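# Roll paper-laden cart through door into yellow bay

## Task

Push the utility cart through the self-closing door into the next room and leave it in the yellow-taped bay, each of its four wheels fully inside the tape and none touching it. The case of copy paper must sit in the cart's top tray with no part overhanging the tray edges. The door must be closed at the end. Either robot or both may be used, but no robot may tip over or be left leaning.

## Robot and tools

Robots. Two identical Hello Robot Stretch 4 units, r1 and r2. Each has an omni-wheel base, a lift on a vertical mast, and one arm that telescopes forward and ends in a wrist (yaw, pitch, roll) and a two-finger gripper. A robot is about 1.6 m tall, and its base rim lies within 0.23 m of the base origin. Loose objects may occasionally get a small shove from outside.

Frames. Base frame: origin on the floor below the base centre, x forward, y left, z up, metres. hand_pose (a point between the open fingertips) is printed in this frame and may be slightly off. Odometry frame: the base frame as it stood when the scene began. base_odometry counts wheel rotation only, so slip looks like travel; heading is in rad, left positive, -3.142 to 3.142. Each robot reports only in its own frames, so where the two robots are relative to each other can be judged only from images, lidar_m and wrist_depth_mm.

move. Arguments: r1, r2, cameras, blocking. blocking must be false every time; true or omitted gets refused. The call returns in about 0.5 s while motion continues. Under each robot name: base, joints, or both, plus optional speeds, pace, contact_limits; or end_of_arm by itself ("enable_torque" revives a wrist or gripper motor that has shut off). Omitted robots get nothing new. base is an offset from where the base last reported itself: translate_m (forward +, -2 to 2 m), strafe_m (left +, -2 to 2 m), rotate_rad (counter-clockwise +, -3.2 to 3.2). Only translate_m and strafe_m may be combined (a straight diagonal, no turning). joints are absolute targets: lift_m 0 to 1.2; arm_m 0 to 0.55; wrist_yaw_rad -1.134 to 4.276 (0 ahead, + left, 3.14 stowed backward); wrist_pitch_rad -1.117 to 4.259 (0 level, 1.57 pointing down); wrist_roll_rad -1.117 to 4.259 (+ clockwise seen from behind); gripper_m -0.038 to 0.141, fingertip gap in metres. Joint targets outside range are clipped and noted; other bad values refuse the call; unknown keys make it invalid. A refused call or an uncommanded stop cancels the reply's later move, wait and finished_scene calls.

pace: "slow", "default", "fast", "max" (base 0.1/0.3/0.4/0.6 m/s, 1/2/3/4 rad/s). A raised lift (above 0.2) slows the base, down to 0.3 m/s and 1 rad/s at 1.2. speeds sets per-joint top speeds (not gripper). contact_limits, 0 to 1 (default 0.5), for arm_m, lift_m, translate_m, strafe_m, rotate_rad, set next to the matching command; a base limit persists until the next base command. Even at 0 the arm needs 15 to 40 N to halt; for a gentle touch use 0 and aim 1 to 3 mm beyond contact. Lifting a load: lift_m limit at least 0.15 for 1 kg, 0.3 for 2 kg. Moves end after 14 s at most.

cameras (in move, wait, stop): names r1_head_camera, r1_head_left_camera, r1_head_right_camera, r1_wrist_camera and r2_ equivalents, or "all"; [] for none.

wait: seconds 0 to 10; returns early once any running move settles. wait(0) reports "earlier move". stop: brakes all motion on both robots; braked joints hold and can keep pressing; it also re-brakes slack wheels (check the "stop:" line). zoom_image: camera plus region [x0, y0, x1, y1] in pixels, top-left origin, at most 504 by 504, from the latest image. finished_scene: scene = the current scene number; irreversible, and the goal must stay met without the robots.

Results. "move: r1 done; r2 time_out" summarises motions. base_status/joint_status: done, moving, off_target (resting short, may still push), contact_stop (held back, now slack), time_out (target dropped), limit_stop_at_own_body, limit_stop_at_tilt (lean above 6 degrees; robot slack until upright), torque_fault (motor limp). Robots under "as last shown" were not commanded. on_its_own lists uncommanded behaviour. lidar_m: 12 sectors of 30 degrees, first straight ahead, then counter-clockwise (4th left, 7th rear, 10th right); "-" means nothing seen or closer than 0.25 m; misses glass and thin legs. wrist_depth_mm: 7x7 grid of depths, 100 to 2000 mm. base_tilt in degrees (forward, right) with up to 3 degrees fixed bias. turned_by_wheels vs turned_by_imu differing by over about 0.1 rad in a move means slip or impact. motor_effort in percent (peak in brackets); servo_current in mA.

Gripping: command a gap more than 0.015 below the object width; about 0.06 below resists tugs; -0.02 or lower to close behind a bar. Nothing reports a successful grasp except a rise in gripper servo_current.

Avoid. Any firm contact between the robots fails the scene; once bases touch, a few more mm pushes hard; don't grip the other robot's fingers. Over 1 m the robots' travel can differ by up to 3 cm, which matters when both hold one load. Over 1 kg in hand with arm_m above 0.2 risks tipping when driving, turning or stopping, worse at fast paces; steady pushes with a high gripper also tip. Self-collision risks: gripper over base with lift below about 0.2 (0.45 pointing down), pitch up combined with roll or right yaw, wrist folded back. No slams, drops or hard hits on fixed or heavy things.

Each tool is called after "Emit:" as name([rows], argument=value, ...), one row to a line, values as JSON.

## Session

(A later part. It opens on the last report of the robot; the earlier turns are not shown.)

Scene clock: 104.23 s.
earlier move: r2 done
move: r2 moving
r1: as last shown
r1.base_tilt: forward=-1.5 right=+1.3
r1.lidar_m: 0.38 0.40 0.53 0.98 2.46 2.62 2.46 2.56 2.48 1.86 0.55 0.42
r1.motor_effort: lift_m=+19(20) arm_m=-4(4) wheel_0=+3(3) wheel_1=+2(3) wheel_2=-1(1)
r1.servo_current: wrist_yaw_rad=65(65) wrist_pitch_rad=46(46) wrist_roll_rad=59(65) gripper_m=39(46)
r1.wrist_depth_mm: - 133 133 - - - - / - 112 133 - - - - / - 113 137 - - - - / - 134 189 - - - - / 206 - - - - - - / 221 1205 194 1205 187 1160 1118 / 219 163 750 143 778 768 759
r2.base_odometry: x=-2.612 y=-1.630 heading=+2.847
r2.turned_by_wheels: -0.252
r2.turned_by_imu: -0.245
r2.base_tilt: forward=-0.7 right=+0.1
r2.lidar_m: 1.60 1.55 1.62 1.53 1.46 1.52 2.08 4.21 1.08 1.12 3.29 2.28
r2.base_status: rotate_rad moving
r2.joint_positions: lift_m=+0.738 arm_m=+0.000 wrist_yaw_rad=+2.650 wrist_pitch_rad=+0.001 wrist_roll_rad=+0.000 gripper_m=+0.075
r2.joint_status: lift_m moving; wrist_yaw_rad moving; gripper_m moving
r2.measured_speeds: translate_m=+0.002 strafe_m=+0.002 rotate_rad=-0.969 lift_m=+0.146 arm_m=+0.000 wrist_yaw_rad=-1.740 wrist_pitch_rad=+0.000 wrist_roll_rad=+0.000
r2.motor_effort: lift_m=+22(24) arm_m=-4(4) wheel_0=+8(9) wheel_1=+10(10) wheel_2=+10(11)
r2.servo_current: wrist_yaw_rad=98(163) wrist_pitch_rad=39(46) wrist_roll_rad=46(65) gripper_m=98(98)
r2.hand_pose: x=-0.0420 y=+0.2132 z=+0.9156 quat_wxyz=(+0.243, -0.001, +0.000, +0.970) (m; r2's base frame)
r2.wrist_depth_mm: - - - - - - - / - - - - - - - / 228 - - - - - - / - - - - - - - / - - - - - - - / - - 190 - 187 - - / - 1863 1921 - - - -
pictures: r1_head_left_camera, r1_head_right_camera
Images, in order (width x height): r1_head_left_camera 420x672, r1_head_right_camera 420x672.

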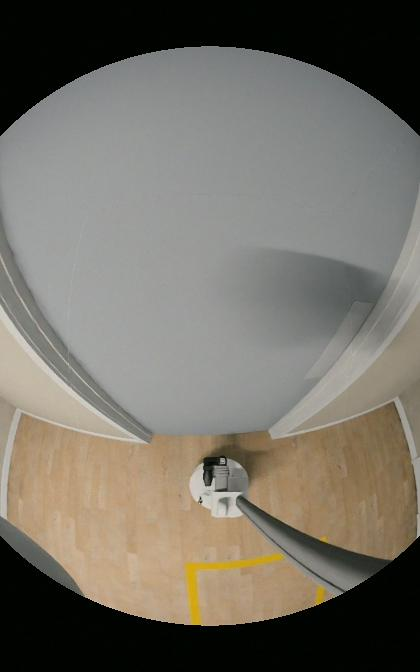

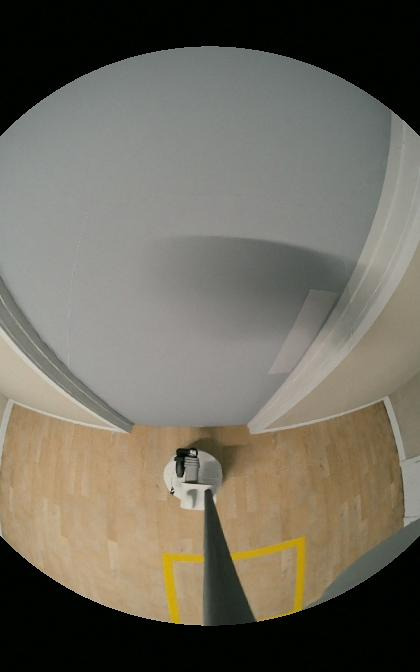

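Emit:
move(blocking=false, r1={"base":{"translate_m":0.92,"strafe_m":-0.1},"pace":"slow"})

Emit:
wait(seconds=3, cameras=["r2_head_camera","r2_head_left_camera","r2_wrist_camera"])

Emit:
zoom_image(camera="r2_head_camera", region=[0, 130, 420, 560])

Scene clock: 112.53 s.
earlier move: r2 done
move: r1 moving
r1.base_odometry: x=-1.463 y=+0.860 heading=-2.453
r1.turned_by_wheels: +0.000
r1.turned_by_imu: +0.000
r1.base_tilt: forward=-1.6 right=+1.3
r1.lidar_m: 0.36 0.38 0.53 0.97 2.45 2.63 2.48 2.57 2.50 1.77 0.53 0.40
r1.base_status: translate_m moving; strafe_m moving
r1.joint_positions: lift_m=+0.124 arm_m=+0.000 wrist_yaw_rad=+3.194 wrist_pitch_rad=+0.002 wrist_roll_rad=+0.000 gripper_m=+0.056
r1.joint_status: not commanded
r1.measured_speeds: translate_m=+0.049 strafe_m=-0.005 rotate_rad=-0.003 lift_m=+0.000 arm_m=+0.000 wrist_yaw_rad=+0.000 wrist_pitch_rad=+0.000 wrist_roll_rad=+0.000
r1.motor_effort: lift_m=+19(20) arm_m=-3(4) wheel_0=+3(8) wheel_1=+3(5) wheel_2=-6(7)
r1.servo_current: wrist_yaw_rad=52(72) wrist_pitch_rad=39(46) wrist_roll_rad=59(65) gripper_m=39(46)
r1.hand_pose: x=-0.1216 y=+0.0722 z=+0.3019 quat_wxyz=(-0.026, -0.001, +0.000, +1.000) (m; r1's base frame)
r1.wrist_depth_mm: - 133 133 - - - - / - 111 133 - - - - / - 113 137 - - - - / - 134 189 - - - - / 207 - - - - - - / 220 1205 194 1182 187 1138 1098 / 219 750 750 143 788 759 750
r2.base_odometry: x=-2.612 y=-1.630 heading=+0.660
r2.turned_by_wheels: -2.187
r2.turned_by_imu: -2.128
r2.base_tilt: forward=-0.7 right=+0.1
r2.lidar_m: 1.07 1.13 3.26 2.47 1.71 1.58 1.62 1.56 1.45 1.50 1.93 4.22
r2.base_status: done
r2.joint_positions: lift_m=+0.950 arm_m=+0.000 wrist_yaw_rad=+0.003 wrist_pitch_rad=+0.001 wrist_roll_rad=+0.000 gripper_m=+0.100
r2.joint_status: all done
r2.measured_speeds: all 0
r2.motor_effort: lift_m=+21(21) arm_m=-4(4) wheel_0=+2(3) wheel_1=+2(2) wheel_2=+4(4)
r2.servo_current: wrist_yaw_rad=52(59) wrist_pitch_rad=46(46) wrist_roll_rad=52(52) gripper_m=52(52)
r2.hand_pose: x=+0.4596 y=-0.0866 z=+1.1276 quat_wxyz=(+1.000, +0.000, +0.001, +0.001) (m; r2's base frame)
r2.wrist_depth_mm: - - - - - - - / - - - - - - - / - - - - - - - / - - - - - - - / - 1025 1118 - - - - / - 1008 190 - 196 - - / - 153 - - - - -
pictures: none

Scene clock: 115.53 s.
earlier move: r1 moving
r1.base_odometry: x=-1.703 y=+0.703 heading=-2.452
r1.turned_by_wheels: +0.001
r1.turned_by_imu: +0.005
r1.base_tilt: forward=-1.7 right=+1.3
r1.lidar_m: 0.25 0.25 0.25 0.44 2.51 2.95 2.77 2.83 2.40 0.40 0.37 0.25
r1.base_status: translate_m moving; strafe_m moving
r1.joint_positions: lift_m=+0.124 arm_m=+0.000 wrist_yaw_rad=+3.194 wrist_pitch_rad=+0.002 wrist_roll_rad=+0.000 gripper_m=+0.056
r1.joint_status: not commanded
r1.measured_speeds: translate_m=+0.099 strafe_m=-0.012 rotate_rad=-0.004 lift_m=+0.000 arm_m=+0.000 wrist_yaw_rad=+0.000 wrist_pitch_rad=+0.000 wrist_roll_rad=+0.000
r1.motor_effort: lift_m=+19(20) arm_m=-4(4) wheel_0=+16(24) wheel_1=+11(17) wheel_2=-18(22)
r1.servo_current: wrist_yaw_rad=46(72) wrist_pitch_rad=39(52) wrist_roll_rad=52(65) gripper_m=46(52)
r1.hand_pose: x=-0.1216 y=+0.0722 z=+0.3019 quat_wxyz=(-0.026, -0.001, +0.000, +1.000) (m; r1's base frame)
r1.wrist_depth_mm: - 133 133 - - - - / - 116 133 - - - - / - 114 140 - - - - / 107 135 194 - - - - / 207 - - - - - - / 214 1336 194 1308 187 1138 1098 / 220 750 759 798 778 768 759
r2.base_odometry: x=-2.612 y=-1.630 heading=+0.660
r2.turned_by_wheels: +0.000
r2.turned_by_imu: +0.000
r2.base_tilt: forward=-0.7 right=+0.1
r2.lidar_m: 1.07 1.10 3.26 2.48 1.46 1.43 1.61 1.55 1.43 1.49 1.94 4.22
r2.base_status: done
r2.joint_positions: lift_m=+0.950 arm_m=+0.000 wrist_yaw_rad=+0.003 wrist_pitch_rad=+0.001 wrist_roll_rad=+0.000 gripper_m=+0.100
r2.joint_status: all done
r2.measured_speeds: all 0
r2.motor_effort: lift_m=+21(21) arm_m=-4(5) wheel_0=+3(3) wheel_1=+2(2) wheel_2=+4(4)
r2.servo_current: wrist_yaw_rad=52(59) wrist_pitch_rad=39(46) wrist_roll_rad=46(65) gripper_m=52(59)
r2.hand_pose: x=+0.4596 y=-0.0866 z=+1.1276 quat_wxyz=(+1.000, +0.000, +0.001, +0.001) (m; r2's base frame)
r2.wrist_depth_mm: - - - - - - - / - - - - - - - / - - - - - - - / - - - - - - - / - 1025 1078 - - - - / - 1008 190 - 195 - - / - 153 - - - - -
wait: 3.00 s; no rest
pictures: r2_head_camera, r2_head_left_camera, r2_wrist_camera
Images, in order (width x height): r2_head_camera 420x560, r2_head_left_camera 420x672, r2_wrist_camera 616x392.

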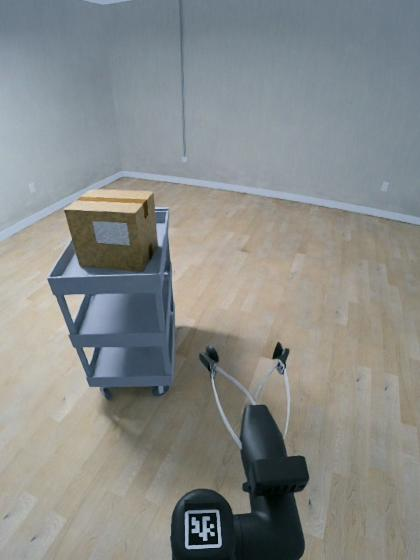

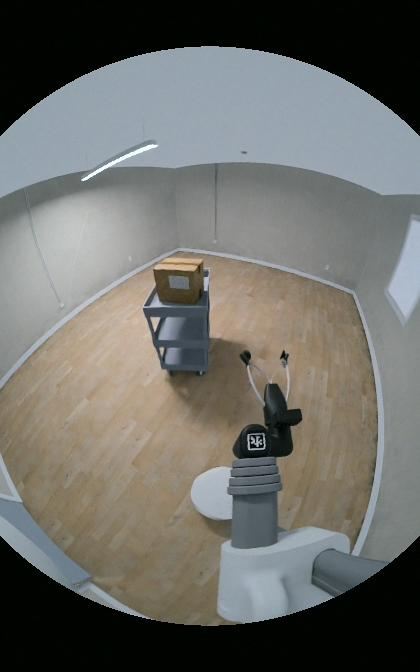

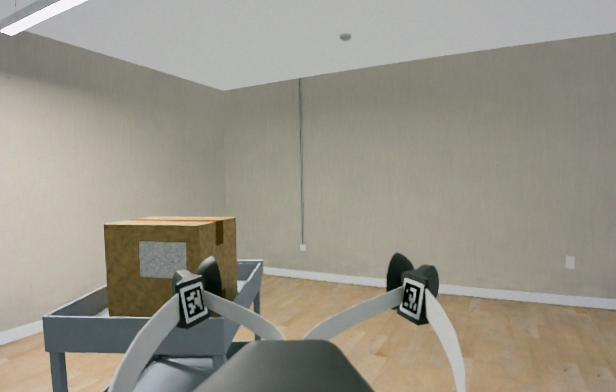

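Scaled by 1.172 from the camera's 420x560 image, which has a finer 1200x1600 frame.

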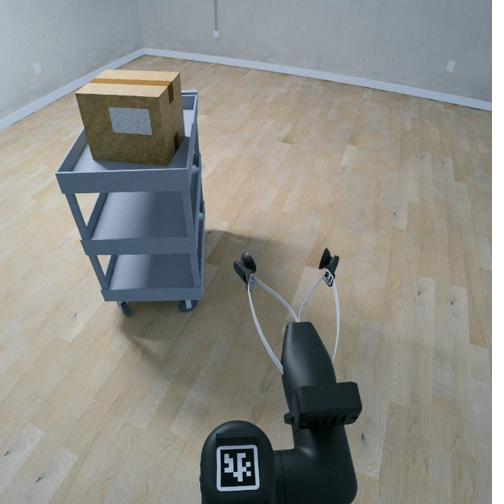

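Emit:
move(blocking=false, r2={"base":{"strafe_m":0.39},"joints":{"wrist_pitch_rad":1.57,"wrist_roll_rad":1.57,"lift_m":1.1},"pace":"default"})

Emit:
wait(seconds=3)

Emit:
wait(seconds=2, cameras=["r2_head_camera","r2_wrist_camera","r2_head_left_camera","r1_head_right_camera"])

Scene clock: 143.57 s.
earlier move: r1 done
move: r2 moving
r1.base_odometry: x=-2.226 y=+0.360 heading=-2.453
r1.turned_by_wheels: +0.000
r1.turned_by_imu: -0.001
r1.base_tilt: forward=-1.6 right=+1.3
r1.lidar_m: 0.26 0.25 - 0.25 0.34 3.60 3.42 0.51 0.57 1.34 2.19 1.08
r1.base_status: done
r1.joint_positions: lift_m=+0.124 arm_m=+0.000 wrist_yaw_rad=+3.197 wrist_pitch_rad=+0.002 wrist_roll_rad=+0.000 gripper_m=+0.056
r1.joint_status: not commanded
r1.measured_speeds: all 0
r1.motor_effort: lift_m=+19(19) arm_m=+4(5) wheel_0=+3(5) wheel_1=+9(9) wheel_2=-6(6)
r1.servo_current: wrist_yaw_rad=52(65) wrist_pitch_rad=46(46) wrist_roll_rad=39(52) gripper_m=33(39)
r1.hand_pose: x=-0.1219 y=+0.0715 z=+0.3019 quat_wxyz=(-0.027, -0.001, +0.000, +1.000) (m; r1's base frame)
r1.wrist_depth_mm: - 133 133 - - - - / - 116 133 - - - - / - 114 138 - - - - / - 134 185 - - - - / 205 - - - - - - / 220 1205 194 1182 187 1160 1098 / 218 750 750 788 788 750 768
r2.base_odometry: x=-2.634 y=-1.602 heading=+0.660
r2.turned_by_wheels: +0.000
r2.turned_by_imu: +0.001
r2.base_tilt: forward=-0.7 right=+0.1
r2.lidar_m: 1.04 1.11 3.24 2.48 1.07 1.56 1.59 1.60 1.48 1.52 1.97 4.24
r2.base_status: strafe_m moving
r2.joint_positions: lift_m=+0.988 arm_m=+0.000 wrist_yaw_rad=+0.003 wrist_pitch_rad=+0.581 wrist_roll_rad=+0.588 gripper_m=+0.100
r2.joint_status: lift_m moving; wrist_pitch_rad moving; wrist_roll_rad moving
r2.measured_speeds: translate_m=+0.000 strafe_m=+0.141 rotate_rad=-0.001 lift_m=+0.146 arm_m=+0.000 wrist_yaw_rad=+0.000 wrist_pitch_rad=+1.818 wrist_roll_rad=+1.820
r2.motor_effort: lift_m=+23(23) arm_m=-4(4) wheel_0=-9(12) wheel_1=+9(12) wheel_2=+0(2)
r2.servo_current: wrist_yaw_rad=39(52) wrist_pitch_rad=72(104) wrist_roll_rad=59(124) gripper_m=52(52)
r2.hand_pose: x=+0.4122 y=-0.0868 z=+1.0075 quat_wxyz=(+0.917, +0.277, +0.275, -0.082) (m; r2's base frame)
r2.wrist_depth_mm: - - - - - - - / - - - - - - - / - 946 - - - 1921 1618 / - 991 1098 - 1921 1618 1430 / - 1397 1025 1808 1661 1397 1255 / - - 190 1430 194 1205 1098 / - 1863 1366 - 1205 1098 1008
pictures: none

Scene clock: 145.70 s.
earlier move: r2 done
r1.base_odometry: x=-2.226 y=+0.360 heading=-2.453
r1.turned_by_wheels: +0.000
r1.turned_by_imu: +0.000
r1.base_tilt: forward=-1.6 right=+1.2
r1.lidar_m: 0.25 0.25 - 0.25 0.33 3.58 3.41 0.50 0.60 1.34 2.18 0.82
r1.base_status: done
r1.joint_positions: lift_m=+0.124 arm_m=+0.000 wrist_yaw_rad=+3.197 wrist_pitch_rad=+0.002 wrist_roll_rad=+0.000 gripper_m=+0.056
r1.joint_status: not commanded
r1.measured_speeds: all 0
r1.motor_effort: lift_m=+19(19) arm_m=+4(5) wheel_0=+4(5) wheel_1=+9(9) wheel_2=-6(6)
r1.servo_current: wrist_yaw_rad=52(72) wrist_pitch_rad=52(52) wrist_roll_rad=52(72) gripper_m=33(46)
r1.hand_pose: x=-0.1219 y=+0.0715 z=+0.3019 quat_wxyz=(-0.027, -0.001, +0.000, +1.000) (m; r1's base frame)
r1.wrist_depth_mm: - 133 132 - - - - / - 116 133 - - - - / - 114 138 - - - - / - 134 185 - - - - / 204 - - - - - - / 220 1205 193 1160 187 1160 1118 / 218 759 759 798 778 759 750
r2.base_odometry: x=-2.851 y=-1.322 heading=+0.660
r2.turned_by_wheels: +0.000
r2.turned_by_imu: +0.001
r2.base_tilt: forward=-0.6 right=+0.1
r2.lidar_m: 1.03 3.11 2.93 2.24 0.75 0.83 1.44 1.87 1.80 1.85 2.41 4.38
r2.base_status: done
r2.joint_positions: lift_m=+1.100 arm_m=+0.000 wrist_yaw_rad=+0.003 wrist_pitch_rad=+1.567 wrist_roll_rad=+1.568 gripper_m=+0.100
r2.joint_status: all done
r2.measured_speeds: all 0
r2.motor_effort: lift_m=+21(26) arm_m=-4(5) wheel_0=-2(12) wheel_1=+1(13) wheel_2=+0(2)
r2.servo_current: wrist_yaw_rad=46(72) wrist_pitch_rad=39(111) wrist_roll_rad=59(124) gripper_m=52(59)
r2.hand_pose: x=+0.1724 y=-0.0874 z=+0.9896 quat_wxyz=(+0.502, +0.500, +0.500, -0.498) (m; r2's base frame)
r2.wrist_depth_mm: 1229 1229 1205 1229 1182 1182 1182 / 1205 1182 1182 1205 1205 1205 1182 / 1205 1205 1182 1205 1205 1182 1182 / 1182 1205 1205 1205 1060 1182 1182 / 1255 1205 1182 1205 - 1205 362 / 1229 1205 195 1205 191 1205 1205 / 1205 1229 1205 - 1205 1205 1205
wait: 2.13 of 3 s (r2 has come to rest)
pictures: none

Scene clock: 147.70 s.
r1.base_odometry: x=-2.226 y=+0.360 heading=-2.453
r1.turned_by_wheels: +0.000
r1.turned_by_imu: +0.000
r1.base_tilt: forward=-1.6 right=+1.2
r1.lidar_m: 0.26 0.25 - 0.25 0.31 3.59 3.39 0.52 0.58 1.33 2.21 0.82
r1.base_status: done
r1.joint_positions: lift_m=+0.124 arm_m=+0.000 wrist_yaw_rad=+3.197 wrist_pitch_rad=+0.002 wrist_roll_rad=+0.000 gripper_m=+0.056
r1.joint_status: not commanded
r1.measured_speeds: all 0
r1.motor_effort: lift_m=+19(19) arm_m=+4(5) wheel_0=+4(5) wheel_1=+9(9) wheel_2=-6(6)
r1.servo_current: wrist_yaw_rad=65(72) wrist_pitch_rad=39(52) wrist_roll_rad=46(72) gripper_m=39(46)
r1.hand_pose: x=-0.1219 y=+0.0715 z=+0.3019 quat_wxyz=(-0.027, -0.001, +0.000, +1.000) (m; r1's base frame)
r1.wrist_depth_mm: - 132 132 - - - - / - 116 132 - - - - / - 114 138 - - - - / - 134 185 - - - - / 205 - - - - - - / 219 1205 194 1205 187 1160 1118 / 217 750 750 788 768 750 759
r2.base_odometry: x=-2.851 y=-1.322 heading=+0.660
r2.turned_by_wheels: +0.000
r2.turned_by_imu: +0.000
r2.base_tilt: forward=-0.7 right=+0.1
r2.lidar_m: 1.04 3.16 2.94 2.21 0.77 0.82 1.46 1.91 1.81 1.85 2.38 4.39
r2.base_status: done
r2.joint_positions: lift_m=+1.100 arm_m=+0.000 wrist_yaw_rad=+0.003 wrist_pitch_rad=+1.567 wrist_roll_rad=+1.568 gripper_m=+0.100
r2.joint_status: all done
r2.measured_speeds: all 0
r2.motor_effort: lift_m=+21(26) arm_m=-4(5) wheel_0=-2(12) wheel_1=+1(13) wheel_2=+0(2)
r2.servo_current: wrist_yaw_rad=46(72) wrist_pitch_rad=39(111) wrist_roll_rad=46(124) gripper_m=52(59)
r2.hand_pose: x=+0.1724 y=-0.0874 z=+0.9896 quat_wxyz=(+0.502, +0.500, +0.500, -0.498) (m; r2's base frame)
r2.wrist_depth_mm: 1205 1205 1160 1229 1205 1205 1182 / 1205 1229 1205 1229 1205 1182 1229 / 1229 1255 1182 1205 1182 1182 1205 / 1205 1229 1205 1182 1042 1182 1182 / 1229 1205 1255 1229 - 1182 359 / 1205 1205 195 1229 191 1182 1182 / 1229 1229 1205 - 1205 1205 1160
wait: 2.00 s; at rest by 0.27 s
pictures: r1_head_right_camera, r2_head_camera, r2_head_left_camera, r2_wrist_camera
Images, in order (width x height): r1_head_right_camera 420x672, r2_head_camera 420x560, r2_head_left_camera 420x672, r2_wrist_camera 616x392.

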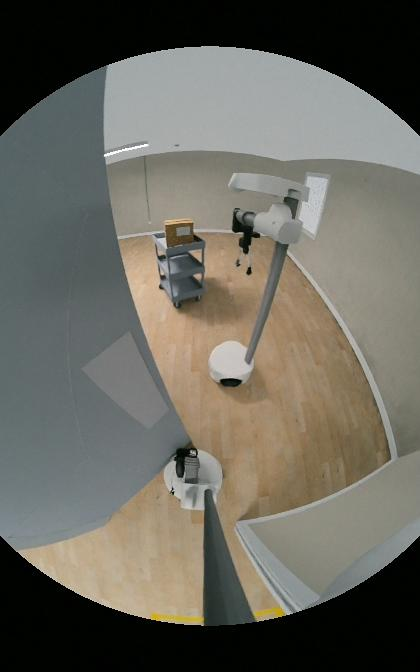

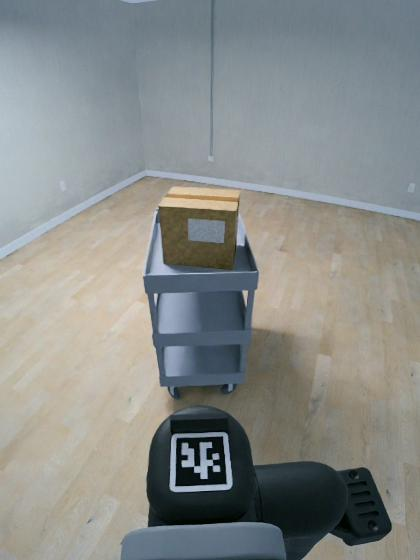

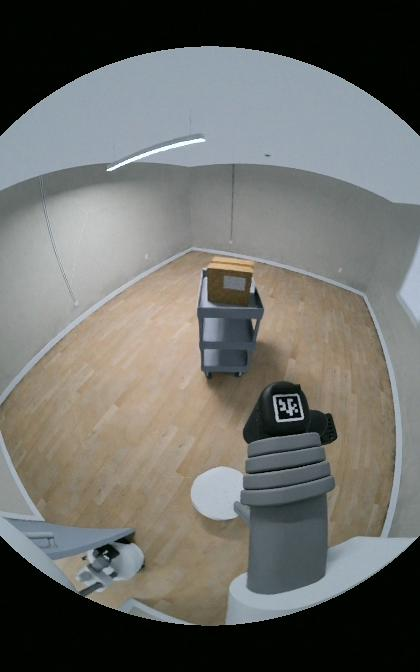

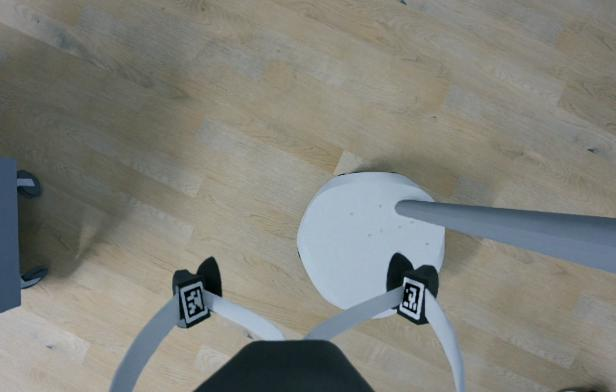

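Emit:
move(blocking=false, r1={"base":{"translate_m":0.30,"strafe_m":0.45},"pace":"slow"}, r2={"base":{"translate_m":0.5,"strafe_m":0.07},"joints":{"arm_m":0.25},"pace":"default"})

Emit:
wait(seconds=3.5)

Emit:
wait(seconds=3, cameras=["r2_head_camera","r2_wrist_camera","r1_head_right_camera"])

Scene clock: 156.97 s.
move: r1 moving; r2 moving
r1.base_odometry: x=-2.225 y=+0.348 heading=-2.453
r1.turned_by_wheels: -0.001
r1.turned_by_imu: -0.001
r1.base_tilt: forward=-1.7 right=+1.3
r1.lidar_m: 0.29 0.25 - 0.25 0.32 3.58 3.42 0.53 0.61 1.37 2.21 0.80
r1.base_status: translate_m moving; strafe_m moving
r1.joint_positions: lift_m=+0.124 arm_m=+0.000 wrist_yaw_rad=+3.197 wrist_pitch_rad=+0.002 wrist_roll_rad=+0.000 gripper_m=+0.056
r1.joint_status: not commanded
r1.measured_speeds: translate_m=+0.027 strafe_m=+0.041 rotate_rad=-0.002 lift_m=+0.000 arm_m=+0.000 wrist_yaw_rad=+0.000 wrist_pitch_rad=+0.000 wrist_roll_rad=+0.000
r1.motor_effort: lift_m=+19(19) arm_m=+5(5) wheel_0=-13(15) wheel_1=+14(15) wheel_2=-9(9)
r1.servo_current: wrist_yaw_rad=52(59) wrist_pitch_rad=46(46) wrist_roll_rad=39(59) gripper_m=46(46)
r1.hand_pose: x=-0.1219 y=+0.0715 z=+0.3019 quat_wxyz=(-0.027, -0.001, +0.000, +1.000) (m; r1's base frame)
r1.wrist_depth_mm: - 133 133 - - - - / - 116 132 - - - - / - 114 138 - - - - / - 134 185 - - - - / 205 - - - - - - / 219 1205 194 1205 187 1138 1098 / 218 759 750 788 778 750 768
r2.base_odometry: x=-2.829 y=-1.300 heading=+0.660
r2.turned_by_wheels: +0.000
r2.turned_by_imu: +0.000
r2.base_tilt: forward=-0.7 right=+0.1
r2.lidar_m: 1.03 3.12 2.92 2.27 0.78 0.84 1.46 1.95 1.83 1.87 2.43 4.34
r2.base_status: translate_m moving; strafe_m moving
r2.joint_positions: lift_m=+1.100 arm_m=+0.051 wrist_yaw_rad=+0.003 wrist_pitch_rad=+1.567 wrist_roll_rad=+1.568 gripper_m=+0.100
r2.joint_status: arm_m moving
r2.measured_speeds: translate_m=+0.122 strafe_m=+0.017 rotate_rad=+0.004 lift_m=+0.000 arm_m=+0.195 wrist_yaw_rad=+0.000 wrist_pitch_rad=+0.000 wrist_roll_rad=+0.001
r2.motor_effort: lift_m=+21(21) arm_m=+8(11) wheel_0=+3(10) wheel_1=+8(10) wheel_2=-13(13)
r2.servo_current: wrist_yaw_rad=46(46) wrist_pitch_rad=46(46) wrist_roll_rad=39(65) gripper_m=46(59)
r2.hand_pose: x=+0.2229 y=-0.0874 z=+0.9896 quat_wxyz=(+0.502, +0.500, +0.500, -0.498) (m; r2's base frame)
r2.wrist_depth_mm: 1182 1205 1205 1205 1182 1205 1205 / 1205 1205 1205 1182 1205 1205 1205 / 1229 1205 1205 1182 1205 1205 1182 / 1182 1205 1205 1182 - 1182 1205 / 1229 1229 1229 1205 - 1205 1205 / 1205 1229 195 1229 191 1205 1182 / 1229 1229 1229 - 1229 1205 1205
pictures: none

Scene clock: 159.63 s.
earlier move: r1 moving; r2 done
r1.base_odometry: x=-2.199 y=+0.094 heading=-2.453
r1.turned_by_wheels: +0.001
r1.turned_by_imu: +0.003
r1.base_tilt: forward=-1.6 right=+1.3
r1.lidar_m: 1.03 0.25 0.28 0.25 0.25 0.45 3.60 0.78 0.77 1.86 2.41 1.13
r1.base_status: translate_m moving; strafe_m moving
r1.joint_positions: lift_m=+0.124 arm_m=+0.000 wrist_yaw_rad=+3.197 wrist_pitch_rad=+0.002 wrist_roll_rad=+0.000 gripper_m=+0.056
r1.joint_status: not commanded
r1.measured_speeds: translate_m=+0.056 strafe_m=+0.083 rotate_rad=-0.002 lift_m=+0.000 arm_m=+0.000 wrist_yaw_rad=+0.000 wrist_pitch_rad=+0.000 wrist_roll_rad=+0.000
r1.motor_effort: lift_m=+19(19) arm_m=+4(5) wheel_0=-6(16) wheel_1=+12(16) wheel_2=-5(10)
r1.servo_current: wrist_yaw_rad=39(65) wrist_pitch_rad=46(52) wrist_roll_rad=59(72) gripper_m=39(46)
r1.hand_pose: x=-0.1219 y=+0.0715 z=+0.3019 quat_wxyz=(-0.027, -0.001, +0.000, +1.000) (m; r1's base frame)
r1.wrist_depth_mm: - 133 133 - - - 397 / - 116 133 - - - 407 / - 114 138 - - - 415 / - 134 185 - - - 424 / 205 - - - - - 427 / 220 1182 195 1182 187 1138 430 / 216 750 750 788 778 603 424
r2.base_odometry: x=-2.499 y=-0.961 heading=+0.660
r2.turned_by_wheels: +0.000
r2.turned_by_imu: +0.001
r2.base_tilt: forward=-0.6 right=+0.1
r2.lidar_m: 0.55 2.83 2.64 2.72 0.98 1.06 1.90 2.24 2.07 2.13 2.74 0.59
r2.base_status: done
r2.joint_positions: lift_m=+1.100 arm_m=+0.250 wrist_yaw_rad=+0.003 wrist_pitch_rad=+1.567 wrist_roll_rad=+1.568 gripper_m=+0.100
r2.joint_status: all done
r2.measured_speeds: all 0
r2.motor_effort: lift_m=+21(21) arm_m=+7(11) wheel_0=+4(10) wheel_1=+4(10) wheel_2=-2(14)
r2.servo_current: wrist_yaw_rad=39(65) wrist_pitch_rad=46(46) wrist_roll_rad=46(65) gripper_m=46(59)
r2.hand_pose: x=+0.4221 y=-0.0874 z=+0.9896 quat_wxyz=(+0.502, +0.500, +0.500, -0.498) (m; r2's base frame)
r2.wrist_depth_mm: 392 373 1229 1182 1182 1182 1205 / - - 1205 1205 1205 1182 1182 / 392 - 1060 1205 1205 1205 1205 / 402 - 668 1229 1205 1182 1205 / 407 - 1078 1229 1205 - 1205 / 418 - 194 1205 195 1205 1205 / - - - - 1182 1205 1182
wait: 2.67 of 3.5 s (r2 has come to rest)
pictures: none

Scene clock: 162.63 s.
earlier move: r1 moving
r1.base_odometry: x=-2.172 y=-0.175 heading=-2.453
r1.turned_by_wheels: +0.000
r1.turned_by_imu: +0.002
r1.base_tilt: forward=-1.6 right=+1.3
r1.lidar_m: 0.98 0.27 0.25 - 0.25 0.28 0.79 1.06 1.05 2.36 2.64 0.95
r1.base_status: translate_m moving; strafe_m moving
r1.joint_positions: lift_m=+0.124 arm_m=+0.000 wrist_yaw_rad=+3.196 wrist_pitch_rad=+0.002 wrist_roll_rad=+0.000 gripper_m=+0.056
r1.joint_status: not commanded
r1.measured_speeds: translate_m=+0.014 strafe_m=+0.021 rotate_rad=+0.001 lift_m=+0.000 arm_m=+0.000 wrist_yaw_rad=+0.000 wrist_pitch_rad=+0.000 wrist_roll_rad=+0.000
r1.motor_effort: lift_m=+19(19) arm_m=+4(5) wheel_0=-5(16) wheel_1=+6(16) wheel_2=-3(10)
r1.servo_current: wrist_yaw_rad=72(72) wrist_pitch_rad=46(52) wrist_roll_rad=52(72) gripper_m=39(52)
r1.hand_pose: x=-0.1219 y=+0.0715 z=+0.3019 quat_wxyz=(-0.027, -0.001, +0.000, +1.000) (m; r1's base frame)
r1.wrist_depth_mm: - 133 133 - 549 285 201 / - 116 132 - 564 290 202 / - 114 138 - - 293 205 / - 134 185 - - 296 206 / 206 - - - 1576 296 207 / 219 1205 194 1205 188 297 207 / 218 750 750 798 517 254 207
r2.base_odometry: x=-2.499 y=-0.961 heading=+0.660
r2.turned_by_wheels: +0.000
r2.turned_by_imu: +0.000
r2.base_tilt: forward=-0.7 right=+0.0
r2.lidar_m: 0.54 2.82 2.64 2.72 0.97 0.98 1.88 2.23 2.08 2.14 2.73 0.59
r2.base_status: done
r2.joint_positions: lift_m=+1.100 arm_m=+0.250 wrist_yaw_rad=+0.003 wrist_pitch_rad=+1.567 wrist_roll_rad=+1.568 gripper_m=+0.100
r2.joint_status: all done
r2.measured_speeds: all 0
r2.motor_effort: lift_m=+21(21) arm_m=+7(11) wheel_0=+4(10) wheel_1=+4(10) wheel_2=-2(14)
r2.servo_current: wrist_yaw_rad=33(65) wrist_pitch_rad=33(46) wrist_roll_rad=33(65) gripper_m=52(59)
r2.hand_pose: x=+0.4221 y=-0.0874 z=+0.9896 quat_wxyz=(+0.502, +0.500, +0.500, -0.498) (m; r2's base frame)
r2.wrist_depth_mm: 392 370 1205 1205 1182 1160 1182 / - - 1205 1205 1182 1182 1160 / 392 - 1060 1182 1182 1205 1205 / 402 - 676 1205 1182 1205 1182 / 413 - 1060 1205 1205 - 1205 / 421 - 193 1229 195 1205 1182 / - - - - 1205 1205 1205
wait: 3.00 s; no rest
pictures: r1_head_right_camera, r2_head_camera, r2_wrist_camera
Images, in order (width x height): r1_head_right_camera 420x672, r2_head_camera 420x560, r2_wrist_camera 616x392.

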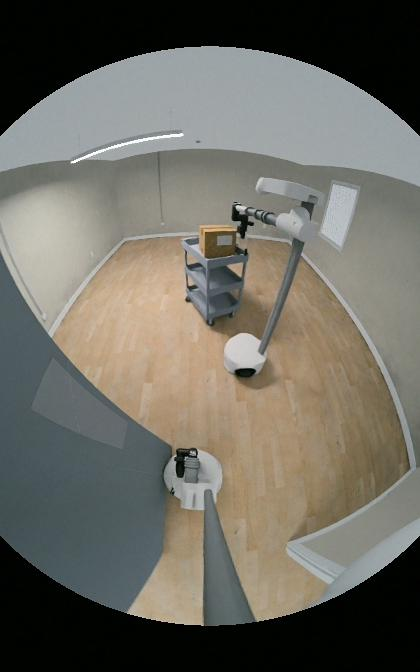

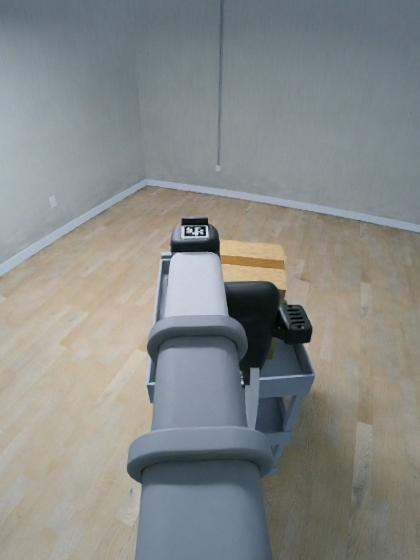

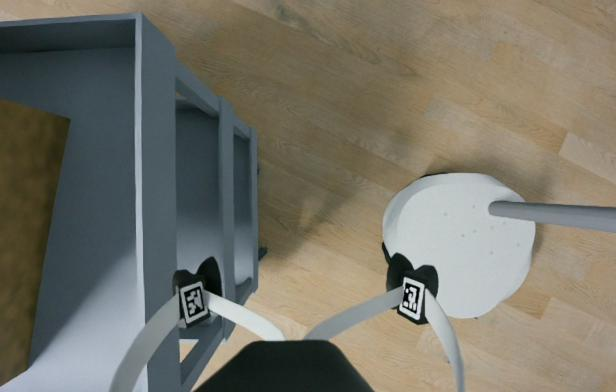

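Emit:
move(blocking=false, r1={"base":{"translate_m":0.18,"strafe_m":0.25},"pace":"slow","contact_limits":{"translate_m":0.5}}, r2={"base":{"translate_m":0.13,"strafe_m":0.07},"pace":"slow"})

Emit:
wait(seconds=3)

Emit:
wait(seconds=1.5, cameras=["r2_head_camera","r2_wrist_camera","r1_head_right_camera"])

Scene clock: 176.63 s.
earlier move: r1 done
move: r1 moving; r2 moving
r1.base_odometry: x=-2.171 y=-0.191 heading=-2.453
r1.turned_by_wheels: +0.000
r1.turned_by_imu: +0.000
r1.base_tilt: forward=-1.6 right=+1.3
r1.lidar_m: 0.99 0.28 0.25 - 0.25 0.27 0.75 1.07 1.07 2.41 2.63 0.95
r1.base_status: translate_m moving; strafe_m moving
r1.joint_positions: lift_m=+0.124 arm_m=+0.000 wrist_yaw_rad=+3.196 wrist_pitch_rad=+0.002 wrist_roll_rad=+0.000 gripper_m=+0.056
r1.joint_status: not commanded
r1.measured_speeds: translate_m=+0.028 strafe_m=+0.039 rotate_rad=+0.000 lift_m=+0.000 arm_m=+0.000 wrist_yaw_rad=+0.000 wrist_pitch_rad=+0.000 wrist_roll_rad=+0.000
r1.motor_effort: lift_m=+19(19) arm_m=+5(5) wheel_0=-6(9) wheel_1=+13(14) wheel_2=-5(5)
r1.servo_current: wrist_yaw_rad=59(65) wrist_pitch_rad=39(46) wrist_roll_rad=59(59) gripper_m=46(46)
r1.contact_limits: translate_m 0.5
r1.hand_pose: x=-0.1219 y=+0.0715 z=+0.3019 quat_wxyz=(-0.027, -0.001, +0.000, +1.000) (m; r1's base frame)
r1.wrist_depth_mm: - 133 132 - 525 278 198 / - 116 133 - 539 279 200 / - 114 138 - 544 283 202 / - 134 185 - 559 287 203 / 204 - - - 569 289 204 / 220 1205 194 1160 187 291 204 / 217 759 750 809 492 249 204
r2.base_odometry: x=-2.493 y=-0.948 heading=+0.661
r2.turned_by_wheels: +0.000
r2.turned_by_imu: +0.001
r2.base_tilt: forward=-0.7 right=+0.1
r2.lidar_m: 0.54 2.85 2.66 2.69 0.96 1.03 1.89 2.26 2.09 2.14 2.79 0.58
r2.base_status: translate_m moving; strafe_m moving
r2.joint_positions: lift_m=+1.100 arm_m=+0.250 wrist_yaw_rad=+0.003 wrist_pitch_rad=+1.567 wrist_roll_rad=+1.568 gripper_m=+0.100
r2.joint_status: not commanded
r2.measured_speeds: translate_m=+0.048 strafe_m=+0.026 rotate_rad=+0.002 lift_m=+0.000 arm_m=+0.000 wrist_yaw_rad=+0.000 wrist_pitch_rad=+0.000 wrist_roll_rad=+0.000
r2.motor_effort: lift_m=+21(21) arm_m=+7(8) wheel_0=+6(10) wheel_1=+7(8) wheel_2=-9(10)
r2.servo_current: wrist_yaw_rad=46(52) wrist_pitch_rad=39(46) wrist_roll_rad=52(59) gripper_m=59(59)
r2.hand_pose: x=+0.4221 y=-0.0874 z=+0.9896 quat_wxyz=(+0.502, +0.500, +0.500, -0.498) (m; r2's base frame)
r2.wrist_depth_mm: 375 379 1205 1182 1182 1160 1160 / - - 1229 1182 1182 1182 1182 / 389 - 741 1229 1205 1205 1182 / 397 - 1025 1205 1205 1182 1182 / 404 - 699 1205 1182 - 1182 / 407 - 193 1229 194 1182 1205 / 418 - 484 - 1205 1205 1182
pictures: none

Scene clock: 178.77 s.
earlier move: r1 moving; r2 done
r1.base_odometry: x=-2.158 y=-0.391 heading=-2.453
r1.turned_by_wheels: +0.000
r1.turned_by_imu: +0.002
r1.base_tilt: forward=-1.6 right=+1.3
r1.lidar_m: 1.03 3.07 0.25 2.08 0.25 0.25 0.47 1.34 1.25 2.74 2.81 0.92
r1.base_status: translate_m moving; strafe_m moving
r1.joint_positions: lift_m=+0.124 arm_m=+0.000 wrist_yaw_rad=+3.196 wrist_pitch_rad=+0.002 wrist_roll_rad=+0.000 gripper_m=+0.056
r1.joint_status: not commanded
r1.measured_speeds: translate_m=+0.058 strafe_m=+0.082 rotate_rad=-0.002 lift_m=+0.000 arm_m=+0.000 wrist_yaw_rad=+0.000 wrist_pitch_rad=+0.000 wrist_roll_rad=+0.000
r1.motor_effort: lift_m=+19(19) arm_m=+5(5) wheel_0=-6(11) wheel_1=+9(15) wheel_2=-3(7)
r1.servo_current: wrist_yaw_rad=33(72) wrist_pitch_rad=33(52) wrist_roll_rad=46(72) gripper_m=46(46)
r1.contact_limits: translate_m 0.5
r1.hand_pose: x=-0.1219 y=+0.0715 z=+0.3019 quat_wxyz=(-0.027, -0.001, +0.000, +1.000) (m; r1's base frame)
r1.wrist_depth_mm: - 132 133 - 379 234 182 / - 116 132 - 387 236 184 / - 114 138 - 392 239 185 / - 134 185 - 394 241 186 / 204 - - - 399 241 187 / 220 1205 194 1160 191 229 187 / 219 759 750 143 366 216 187
r2.base_odometry: x=-2.439 y=-0.826 heading=+0.660
r2.turned_by_wheels: +0.000
r2.turned_by_imu: +0.000
r2.base_tilt: forward=-0.7 right=+0.0
r2.lidar_m: 0.42 2.72 2.54 2.59 0.96 1.03 1.97 2.36 2.19 2.25 2.82 0.47
r2.base_status: done
r2.joint_positions: lift_m=+1.100 arm_m=+0.250 wrist_yaw_rad=+0.003 wrist_pitch_rad=+1.567 wrist_roll_rad=+1.568 gripper_m=+0.100
r2.joint_status: not commanded
r2.measured_speeds: all 0
r2.motor_effort: lift_m=+21(21) arm_m=+7(8) wheel_0=+3(10) wheel_1=+4(8) wheel_2=-6(11)
r2.servo_current: wrist_yaw_rad=46(65) wrist_pitch_rad=46(52) wrist_roll_rad=39(59) gripper_m=52(59)
r2.hand_pose: x=+0.4221 y=-0.0874 z=+0.9896 quat_wxyz=(+0.502, +0.500, +0.500, -0.498) (m; r2's base frame)
r2.wrist_depth_mm: 226 307 - 1205 1205 1182 1182 / 237 338 - 1205 1205 1182 1205 / 250 359 - 1205 1160 1205 1182 / 257 364 - 1205 1182 1182 1160 / 273 382 - 1205 1229 - 1182 / 278 368 188 1205 194 1182 1182 / 286 137 - - 1229 1205 1205
wait: 2.13 of 3 s (r2 has come to rest)
pictures: none

Scene clock: 180.27 s.
earlier move: r1 contact_stop
r1.base_odometry: x=-2.155 y=-0.473 heading=-2.443
r1.turned_by_wheels: +0.010
r1.turned_by_imu: +0.020
r1.base_tilt: forward=-1.6 right=+1.3
r1.lidar_m: 1.35 2.88 2.02 1.90 0.25 0.25 0.43 1.38 1.33 2.81 2.87 0.91
r1.base_status: translate_m contact_stop (by the wheels' count: +0.175 of +0.180); strafe_m contact_stop (by the wheels' count: +0.238 of +0.250)
r1.joint_positions: lift_m=+0.124 arm_m=+0.000 wrist_yaw_rad=+3.196 wrist_pitch_rad=+0.002 wrist_roll_rad=+0.000 gripper_m=+0.056
r1.joint_status: not commanded
r1.measured_speeds: all 0
r1.on_its_own: the wheels are slack since a contact_stop
r1.motor_effort: lift_m=+19(19) arm_m=+4(5) wheel_0=+0(27) wheel_1=+0(30) wheel_2=+0(7)
r1.servo_current: wrist_yaw_rad=59(72) wrist_pitch_rad=46(52) wrist_roll_rad=59(72) gripper_m=39(52)
r1.contact_limits: translate_m 0.5
r1.hand_pose: x=-0.1219 y=+0.0715 z=+0.3019 quat_wxyz=(-0.027, -0.001, +0.000, +1.000) (m; r1's base frame)
r1.wrist_depth_mm: - 135 - 521 332 227 173 / - 122 135 535 334 220 174 / - 125 158 539 340 232 175 / 108 136 211 544 342 221 176 / 213 - - 878 343 222 177 / 1008 1205 193 904 191 223 176 / 750 759 750 153 322 202 178
r2.base_odometry: x=-2.439 y=-0.826 heading=+0.660
r2.turned_by_wheels: +0.000
r2.turned_by_imu: +0.000
r2.base_tilt: forward=-0.6 right=+0.0
r2.lidar_m: 0.43 2.73 2.52 2.61 0.93 1.96 1.99 2.35 2.19 2.25 2.85 0.46
r2.base_status: done
r2.joint_positions: lift_m=+1.100 arm_m=+0.250 wrist_yaw_rad=+0.003 wrist_pitch_rad=+1.567 wrist_roll_rad=+1.568 gripper_m=+0.100
r2.joint_status: not commanded
r2.measured_speeds: all 0
r2.motor_effort: lift_m=+21(21) arm_m=+7(8) wheel_0=+2(10) wheel_1=+4(8) wheel_2=-5(11)
r2.servo_current: wrist_yaw_rad=52(65) wrist_pitch_rad=39(52) wrist_roll_rad=39(59) gripper_m=52(59)
r2.hand_pose: x=+0.4221 y=-0.0874 z=+0.9896 quat_wxyz=(+0.502, +0.500, +0.500, -0.498) (m; r2's base frame)
r2.wrist_depth_mm: 225 306 - 1205 1205 1205 1182 / 238 338 - 1205 1205 1205 1205 / 250 362 - 1182 1205 1182 1182 / 257 364 - 1229 1205 1205 1182 / 274 379 - 1182 1229 - 1205 / 278 368 188 1205 194 1182 1205 / 287 137 - - 1182 1182 1205
wait: 1.50 s; at rest by 1.47 s
pictures: r1_head_right_camera, r2_head_camera, r2_wrist_camera
Images, in order (width x height): r1_head_right_camera 420x672, r2_head_camera 420x560, r2_wrist_camera 616x392.

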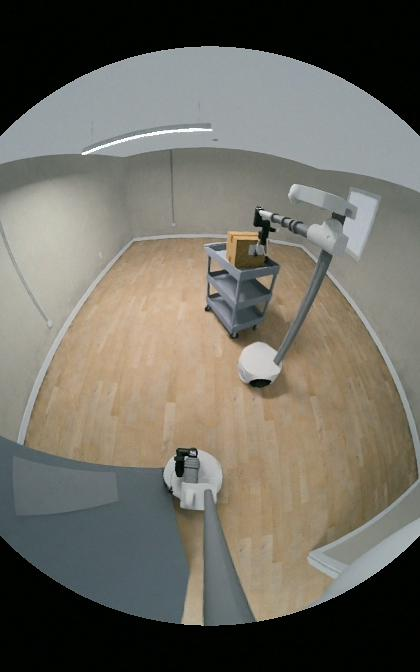

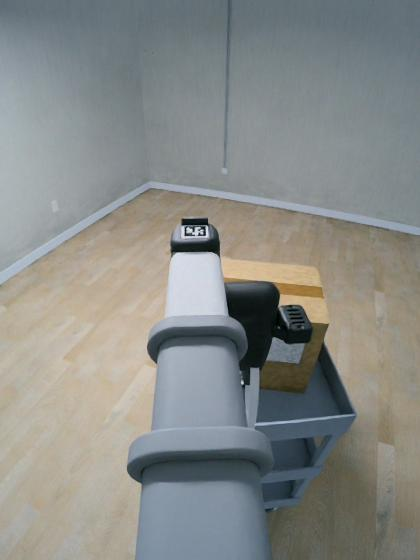

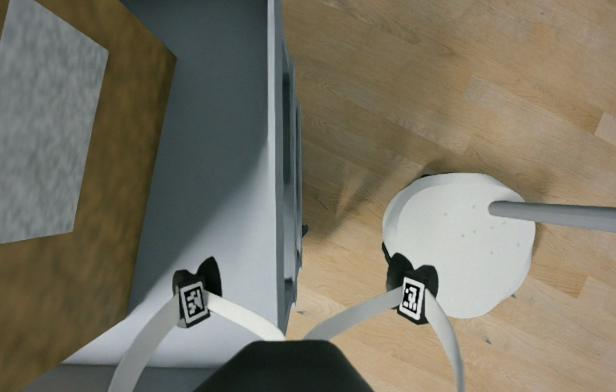

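Emit:
stop()

Emit:
move(blocking=false, r2={"base":{"translate_m":0.028,"strafe_m":-0.04},"pace":"slow"})

Emit:
wait(seconds=1.5)

Emit:
move(blocking=false, r2={"joints":{"lift_m":0.985},"pace":"slow","contact_limits":{"lift_m":0.2}})

Emit:
wait(seconds=2, cameras=["r2_head_camera","r2_wrist_camera","r2_head_right_camera"])

Scene clock: 215.77 s.
stop: r1's wheels hold again
r1.base_odometry: x=-2.155 y=-0.473 heading=-2.443
r1.turned_by_wheels: +0.000
r1.turned_by_imu: +0.000
r1.base_tilt: forward=-1.6 right=+1.3
r1.lidar_m: 1.36 2.87 2.05 1.93 0.25 0.25 0.45 1.37 1.33 2.81 2.88 0.91
r1.base_status: translate_m contact_stop (by the wheels' count: +0.175 of +0.180); strafe_m contact_stop (by the wheels' count: +0.238 of +0.250)
r1.joint_positions: lift_m=+0.124 arm_m=+0.000 wrist_yaw_rad=+3.196 wrist_pitch_rad=+0.002 wrist_roll_rad=+0.000 gripper_m=+0.056
r1.joint_status: not commanded
r1.measured_speeds: all 0
r1.motor_effort: lift_m=+19(19) arm_m=+4(5) wheel_0=+0(27) wheel_1=+0(30) wheel_2=+0(7)
r1.servo_current: wrist_yaw_rad=39(72) wrist_pitch_rad=52(52) wrist_roll_rad=59(72) gripper_m=39(52)
r1.contact_limits: translate_m 0.5
r1.hand_pose: x=-0.1219 y=+0.0715 z=+0.3019 quat_wxyz=(-0.027, -0.001, +0.000, +1.000) (m; r1's base frame)
r1.wrist_depth_mm: - 134 - 525 330 228 173 / - 122 135 530 338 220 174 / - 125 158 539 340 231 174 / 108 135 211 549 343 220 176 / 213 - - 878 342 224 177 / 1008 1205 194 878 191 224 177 / 750 750 759 153 320 204 177
r2.base_odometry: x=-2.439 y=-0.826 heading=+0.660
r2.turned_by_wheels: +0.000
r2.turned_by_imu: +0.000
r2.base_tilt: forward=-0.7 right=+0.0
r2.lidar_m: 0.43 2.74 2.55 2.60 0.93 1.91 1.96 2.34 2.19 2.25 2.85 0.44
r2.base_status: done
r2.joint_positions: lift_m=+1.100 arm_m=+0.250 wrist_yaw_rad=+0.003 wrist_pitch_rad=+1.567 wrist_roll_rad=+1.568 gripper_m=+0.100
r2.joint_status: not commanded
r2.measured_speeds: all 0
r2.motor_effort: lift_m=+21(21) arm_m=+8(8) wheel_0=+3(10) wheel_1=+4(8) wheel_2=-6(11)
r2.servo_current: wrist_yaw_rad=52(65) wrist_pitch_rad=39(52) wrist_roll_rad=46(59) gripper_m=52(59)
r2.hand_pose: x=+0.4221 y=-0.0874 z=+0.9896 quat_wxyz=(+0.502, +0.500, +0.500, -0.498) (m; r2's base frame)
r2.wrist_depth_mm: 224 307 - 1182 1182 1182 1160 / 237 338 - 1160 1182 1182 1182 / 251 362 - 1205 1205 1182 1182 / 257 364 - 1182 1205 1182 1182 / 273 379 - 1160 1182 - 1205 / 278 368 189 1182 194 1205 1182 / 287 137 - - 1205 1182 1205
pictures: none

Scene clock: 216.27 s.
move: r2 moving
r1: as last shown
r1.lidar_m: 1.38 2.89 2.04 1.94 0.25 0.25 0.43 1.39 1.33 2.81 2.86 0.91
r1.motor_effort: lift_m=+19(19) arm_m=+4(4) wheel_0=+0(1) wheel_1=+0(0) wheel_2=+0(0)
r1.servo_current: wrist_yaw_rad=52(52) wrist_pitch_rad=33(46) wrist_roll_rad=33(78) gripper_m=39(46)
r1.contact_limits: translate_m 0.5
r1.wrist_depth_mm: - 134 - 525 332 227 173 / - 122 135 535 334 220 174 / - 125 158 539 338 231 175 / 107 135 211 544 342 221 177 / 213 - - 866 342 223 177 / 1025 1205 194 904 191 224 177 / 741 750 750 153 322 202 178
r2.base_odometry: x=-2.427 y=-0.829 heading=+0.660
r2.turned_by_wheels: -0.001
r2.turned_by_imu: -0.001
r2.base_tilt: forward=-0.7 right=+0.0
r2.lidar_m: 0.41 2.67 2.55 2.58 0.93 1.96 1.97 2.35 2.20 2.26 2.84 0.46
r2.base_status: translate_m moving; strafe_m moving
r2.joint_positions: lift_m=+1.100 arm_m=+0.250 wrist_yaw_rad=+0.003 wrist_pitch_rad=+1.567 wrist_roll_rad=+1.568 gripper_m=+0.100
r2.joint_status: not commanded
r2.measured_speeds: translate_m=+0.027 strafe_m=-0.041 rotate_rad=-0.002 lift_m=+0.000 arm_m=+0.000 wrist_yaw_rad=+0.000 wrist_pitch_rad=+0.000 wrist_roll_rad=+0.000
r2.motor_effort: lift_m=+21(21) arm_m=+7(8) wheel_0=+8(9) wheel_1=-6(7) wheel_2=-7(8)
r2.servo_current: wrist_yaw_rad=52(59) wrist_pitch_rad=39(46) wrist_roll_rad=46(59) gripper_m=46(59)
r2.hand_pose: x=+0.4221 y=-0.0874 z=+0.9896 quat_wxyz=(+0.502, +0.500, +0.500, -0.498) (m; r2's base frame)
r2.wrist_depth_mm: 220 285 - 1205 1182 1182 1182 / 227 327 - 1229 1182 1160 1182 / 240 340 - 1205 1182 1205 1205 / 249 357 - 1205 1205 1205 1182 / 257 373 - 1205 1205 - 1182 / 268 364 188 1229 194 1205 1205 / 276 153 - - 1205 1205 1182
pictures: none

Scene clock: 217.43 s.
earlier move: r2 done
r1.base_odometry: x=-2.155 y=-0.473 heading=-2.443
r1.turned_by_wheels: +0.000
r1.turned_by_imu: +0.000
r1.base_tilt: forward=-1.6 right=+1.3
r1.lidar_m: 1.39 2.95 2.04 1.93 0.25 0.25 0.44 1.42 1.34 2.81 2.87 0.94
r1.base_status: not commanded
r1.joint_positions: lift_m=+0.124 arm_m=+0.000 wrist_yaw_rad=+3.196 wrist_pitch_rad=+0.002 wrist_roll_rad=+0.000 gripper_m=+0.056
r1.joint_status: not commanded
r1.measured_speeds: all 0
r1.motor_effort: lift_m=+19(19) arm_m=+4(4) wheel_0=+0(1) wheel_1=+0(0) wheel_2=+0(0)
r1.servo_current: wrist_yaw_rad=59(65) wrist_pitch_rad=33(52) wrist_roll_rad=65(78) gripper_m=39(46)
r1.contact_limits: translate_m 0.5
r1.hand_pose: x=-0.1219 y=+0.0715 z=+0.3019 quat_wxyz=(-0.027, -0.001, +0.000, +1.000) (m; r1's base frame)
r1.wrist_depth_mm: - 134 - 525 332 227 173 / - 122 135 535 336 220 174 / - 124 158 535 338 232 176 / 108 135 210 549 343 221 177 / 213 - - 891 342 223 176 / 1008 1229 194 891 190 224 177 / 750 741 759 153 320 203 177
r2.base_odometry: x=-2.393 y=-0.840 heading=+0.660
r2.turned_by_wheels: +0.000
r2.turned_by_imu: +0.001
r2.base_tilt: forward=-0.7 right=+0.1
r2.lidar_m: 0.41 2.73 2.56 2.62 0.98 2.01 1.99 2.34 2.17 2.23 2.79 0.43
r2.base_status: done
r2.joint_positions: lift_m=+1.100 arm_m=+0.250 wrist_yaw_rad=+0.003 wrist_pitch_rad=+1.567 wrist_roll_rad=+1.568 gripper_m=+0.100
r2.joint_status: not commanded
r2.measured_speeds: all 0
r2.motor_effort: lift_m=+21(21) arm_m=+7(8) wheel_0=+4(9) wheel_1=-3(7) wheel_2=-5(9)
r2.servo_current: wrist_yaw_rad=46(59) wrist_pitch_rad=39(52) wrist_roll_rad=52(59) gripper_m=52(59)
r2.hand_pose: x=+0.4221 y=-0.0874 z=+0.9896 quat_wxyz=(+0.502, +0.500, +0.500, -0.498) (m; r2's base frame)
r2.wrist_depth_mm: 191 243 407 1205 1205 1182 1205 / 193 273 - 1205 1182 1182 1205 / 203 291 - 1205 1182 1205 1182 / 212 315 - 1229 1182 1182 1205 / 222 330 - 1182 1205 - 1205 / 235 330 189 1205 195 1205 1182 / 244 301 - - 1205 1205 1205
wait: 1.17 of 1.5 s (r2 has come to rest)
pictures: none

Scene clock: 217.93 s.
move: r2 moving
r1: as last shown
r1.lidar_m: 1.40 2.90 2.03 1.95 0.25 0.25 0.44 1.38 1.31 2.81 2.89 0.97
r1.servo_current: wrist_yaw_rad=59(59) wrist_pitch_rad=33(46) wrist_roll_rad=33(65) gripper_m=46(46)
r1.contact_limits: translate_m 0.5
r1.wrist_depth_mm: - 134 - 530 332 229 173 / - 122 135 525 334 220 174 / - 124 158 535 340 231 175 / 108 135 210 549 343 221 176 / 214 - - 891 343 223 177 / 1008 1205 194 891 191 224 177 / 750 759 750 153 322 202 177
r2.base_odometry: x=-2.393 y=-0.840 heading=+0.660
r2.turned_by_wheels: +0.000
r2.turned_by_imu: +0.000
r2.base_tilt: forward=-0.7 right=+0.1
r2.lidar_m: 0.39 2.76 2.56 2.61 0.97 1.98 2.01 2.33 2.19 2.24 2.84 0.43
r2.base_status: not commanded
r2.joint_positions: lift_m=+1.075 arm_m=+0.250 wrist_yaw_rad=+0.003 wrist_pitch_rad=+1.567 wrist_roll_rad=+1.568 gripper_m=+0.100
r2.joint_status: lift_m moving
r2.measured_speeds: translate_m=+0.000 strafe_m=+0.000 rotate_rad=+0.000 lift_m=-0.097 arm_m=+0.000 wrist_yaw_rad=+0.000 wrist_pitch_rad=+0.000 wrist_roll_rad=+0.000
r2.motor_effort: lift_m=+13(21) arm_m=+8(8) wheel_0=+4(5) wheel_1=-3(4) wheel_2=-5(5)
r2.servo_current: wrist_yaw_rad=52(59) wrist_pitch_rad=46(52) wrist_roll_rad=33(59) gripper_m=52(52)
r2.contact_limits: lift_m 0.2
r2.hand_pose: x=+0.4221 y=-0.0874 z=+0.9648 quat_wxyz=(+0.502, +0.500, +0.500, -0.498) (m; r2's base frame)
r2.wrist_depth_mm: 190 236 - 1182 1160 1160 1160 / 193 274 - 1205 1182 1182 1182 / 203 297 - 1182 1182 1182 1182 / 213 309 - 1182 1205 1025 1160 / 218 329 - 1182 1182 - 1182 / 234 314 187 1205 195 1182 1182 / 244 301 - - 1205 1182 1182
pictures: none

Scene clock: 219.23 s.
earlier move: r2 done
r1.base_odometry: x=-2.155 y=-0.473 heading=-2.443
r1.turned_by_wheels: +0.000
r1.turned_by_imu: +0.000
r1.base_tilt: forward=-1.6 right=+1.3
r1.lidar_m: 1.37 2.92 2.03 1.94 0.25 0.25 0.46 1.38 1.34 2.80 2.87 0.97
r1.base_status: not commanded
r1.joint_positions: lift_m=+0.124 arm_m=+0.000 wrist_yaw_rad=+3.196 wrist_pitch_rad=+0.002 wrist_roll_rad=+0.000 gripper_m=+0.056
r1.joint_status: not commanded
r1.measured_speeds: all 0
r1.motor_effort: lift_m=+19(19) arm_m=+4(5) wheel_0=+0(1) wheel_1=+0(0) wheel_2=+0(0)
r1.servo_current: wrist_yaw_rad=46(59) wrist_pitch_rad=46(52) wrist_roll_rad=39(65) gripper_m=39(46)
r1.contact_limits: translate_m 0.5
r1.hand_pose: x=-0.1219 y=+0.0715 z=+0.3019 quat_wxyz=(-0.027, -0.001, +0.000, +1.000) (m; r1's base frame)
r1.wrist_depth_mm: - 134 - 521 330 228 173 / - 122 135 525 336 220 175 / - 125 158 539 338 231 175 / 108 135 211 544 343 221 176 / 213 - - 878 342 223 177 / 1025 1205 193 904 191 224 177 / 750 759 750 153 322 203 177
r2.base_odometry: x=-2.393 y=-0.840 heading=+0.660
r2.turned_by_wheels: +0.000
r2.turned_by_imu: +0.000
r2.base_tilt: forward=-0.7 right=+0.1
r2.lidar_m: 0.37 2.76 2.57 2.61 0.95 1.99 2.00 2.33 2.19 2.22 2.80 0.43
r2.base_status: not commanded
r2.joint_positions: lift_m=+0.985 arm_m=+0.250 wrist_yaw_rad=+0.003 wrist_pitch_rad=+1.567 wrist_roll_rad=+1.568 gripper_m=+0.100
r2.joint_status: all done
r2.measured_speeds: all 0
r2.motor_effort: lift_m=+14(21) arm_m=+7(8) wheel_0=+4(5) wheel_1=-3(4) wheel_2=-5(5)
r2.servo_current: wrist_yaw_rad=46(59) wrist_pitch_rad=39(52) wrist_roll_rad=46(65) gripper_m=52(59)
r2.contact_limits: lift_m 0.2
r2.hand_pose: x=+0.4221 y=-0.0874 z=+0.8752 quat_wxyz=(+0.502, +0.500, +0.500, -0.498) (m; r2's base frame)
r2.wrist_depth_mm: 190 236 - 1078 1078 1078 1078 / 192 268 - 1078 1098 1078 1078 / 204 274 - 1078 1078 1078 1078 / 213 283 - 1078 1098 - 1078 / 225 293 - 1098 1098 - 1078 / 233 289 187 1098 195 - 1078 / 244 297 - - 1098 1098 1078
wait: 1.30 of 2 s (r2 has come to rest)
pictures: r2_head_camera, r2_head_right_camera, r2_wrist_camera
Images, in order (width x height): r2_head_camera 420x560, r2_head_right_camera 420x672, r2_wrist_camera 616x392.

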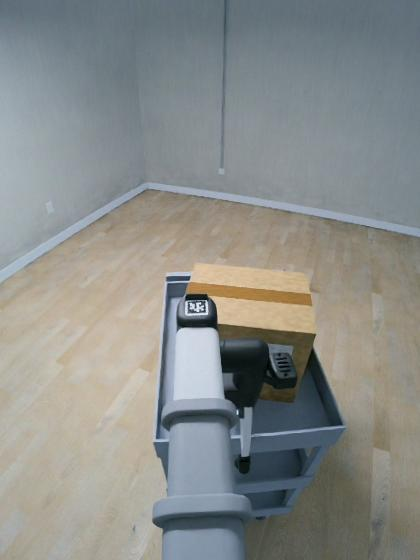

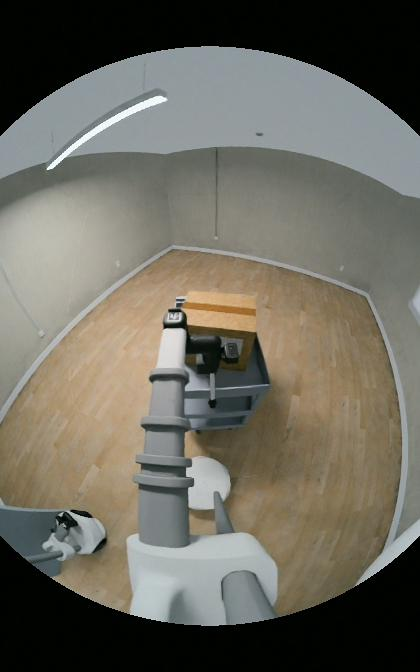

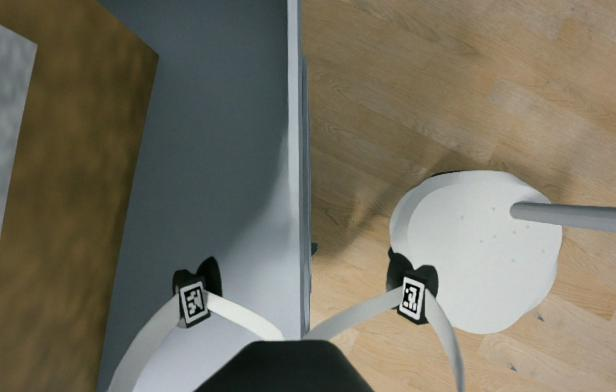

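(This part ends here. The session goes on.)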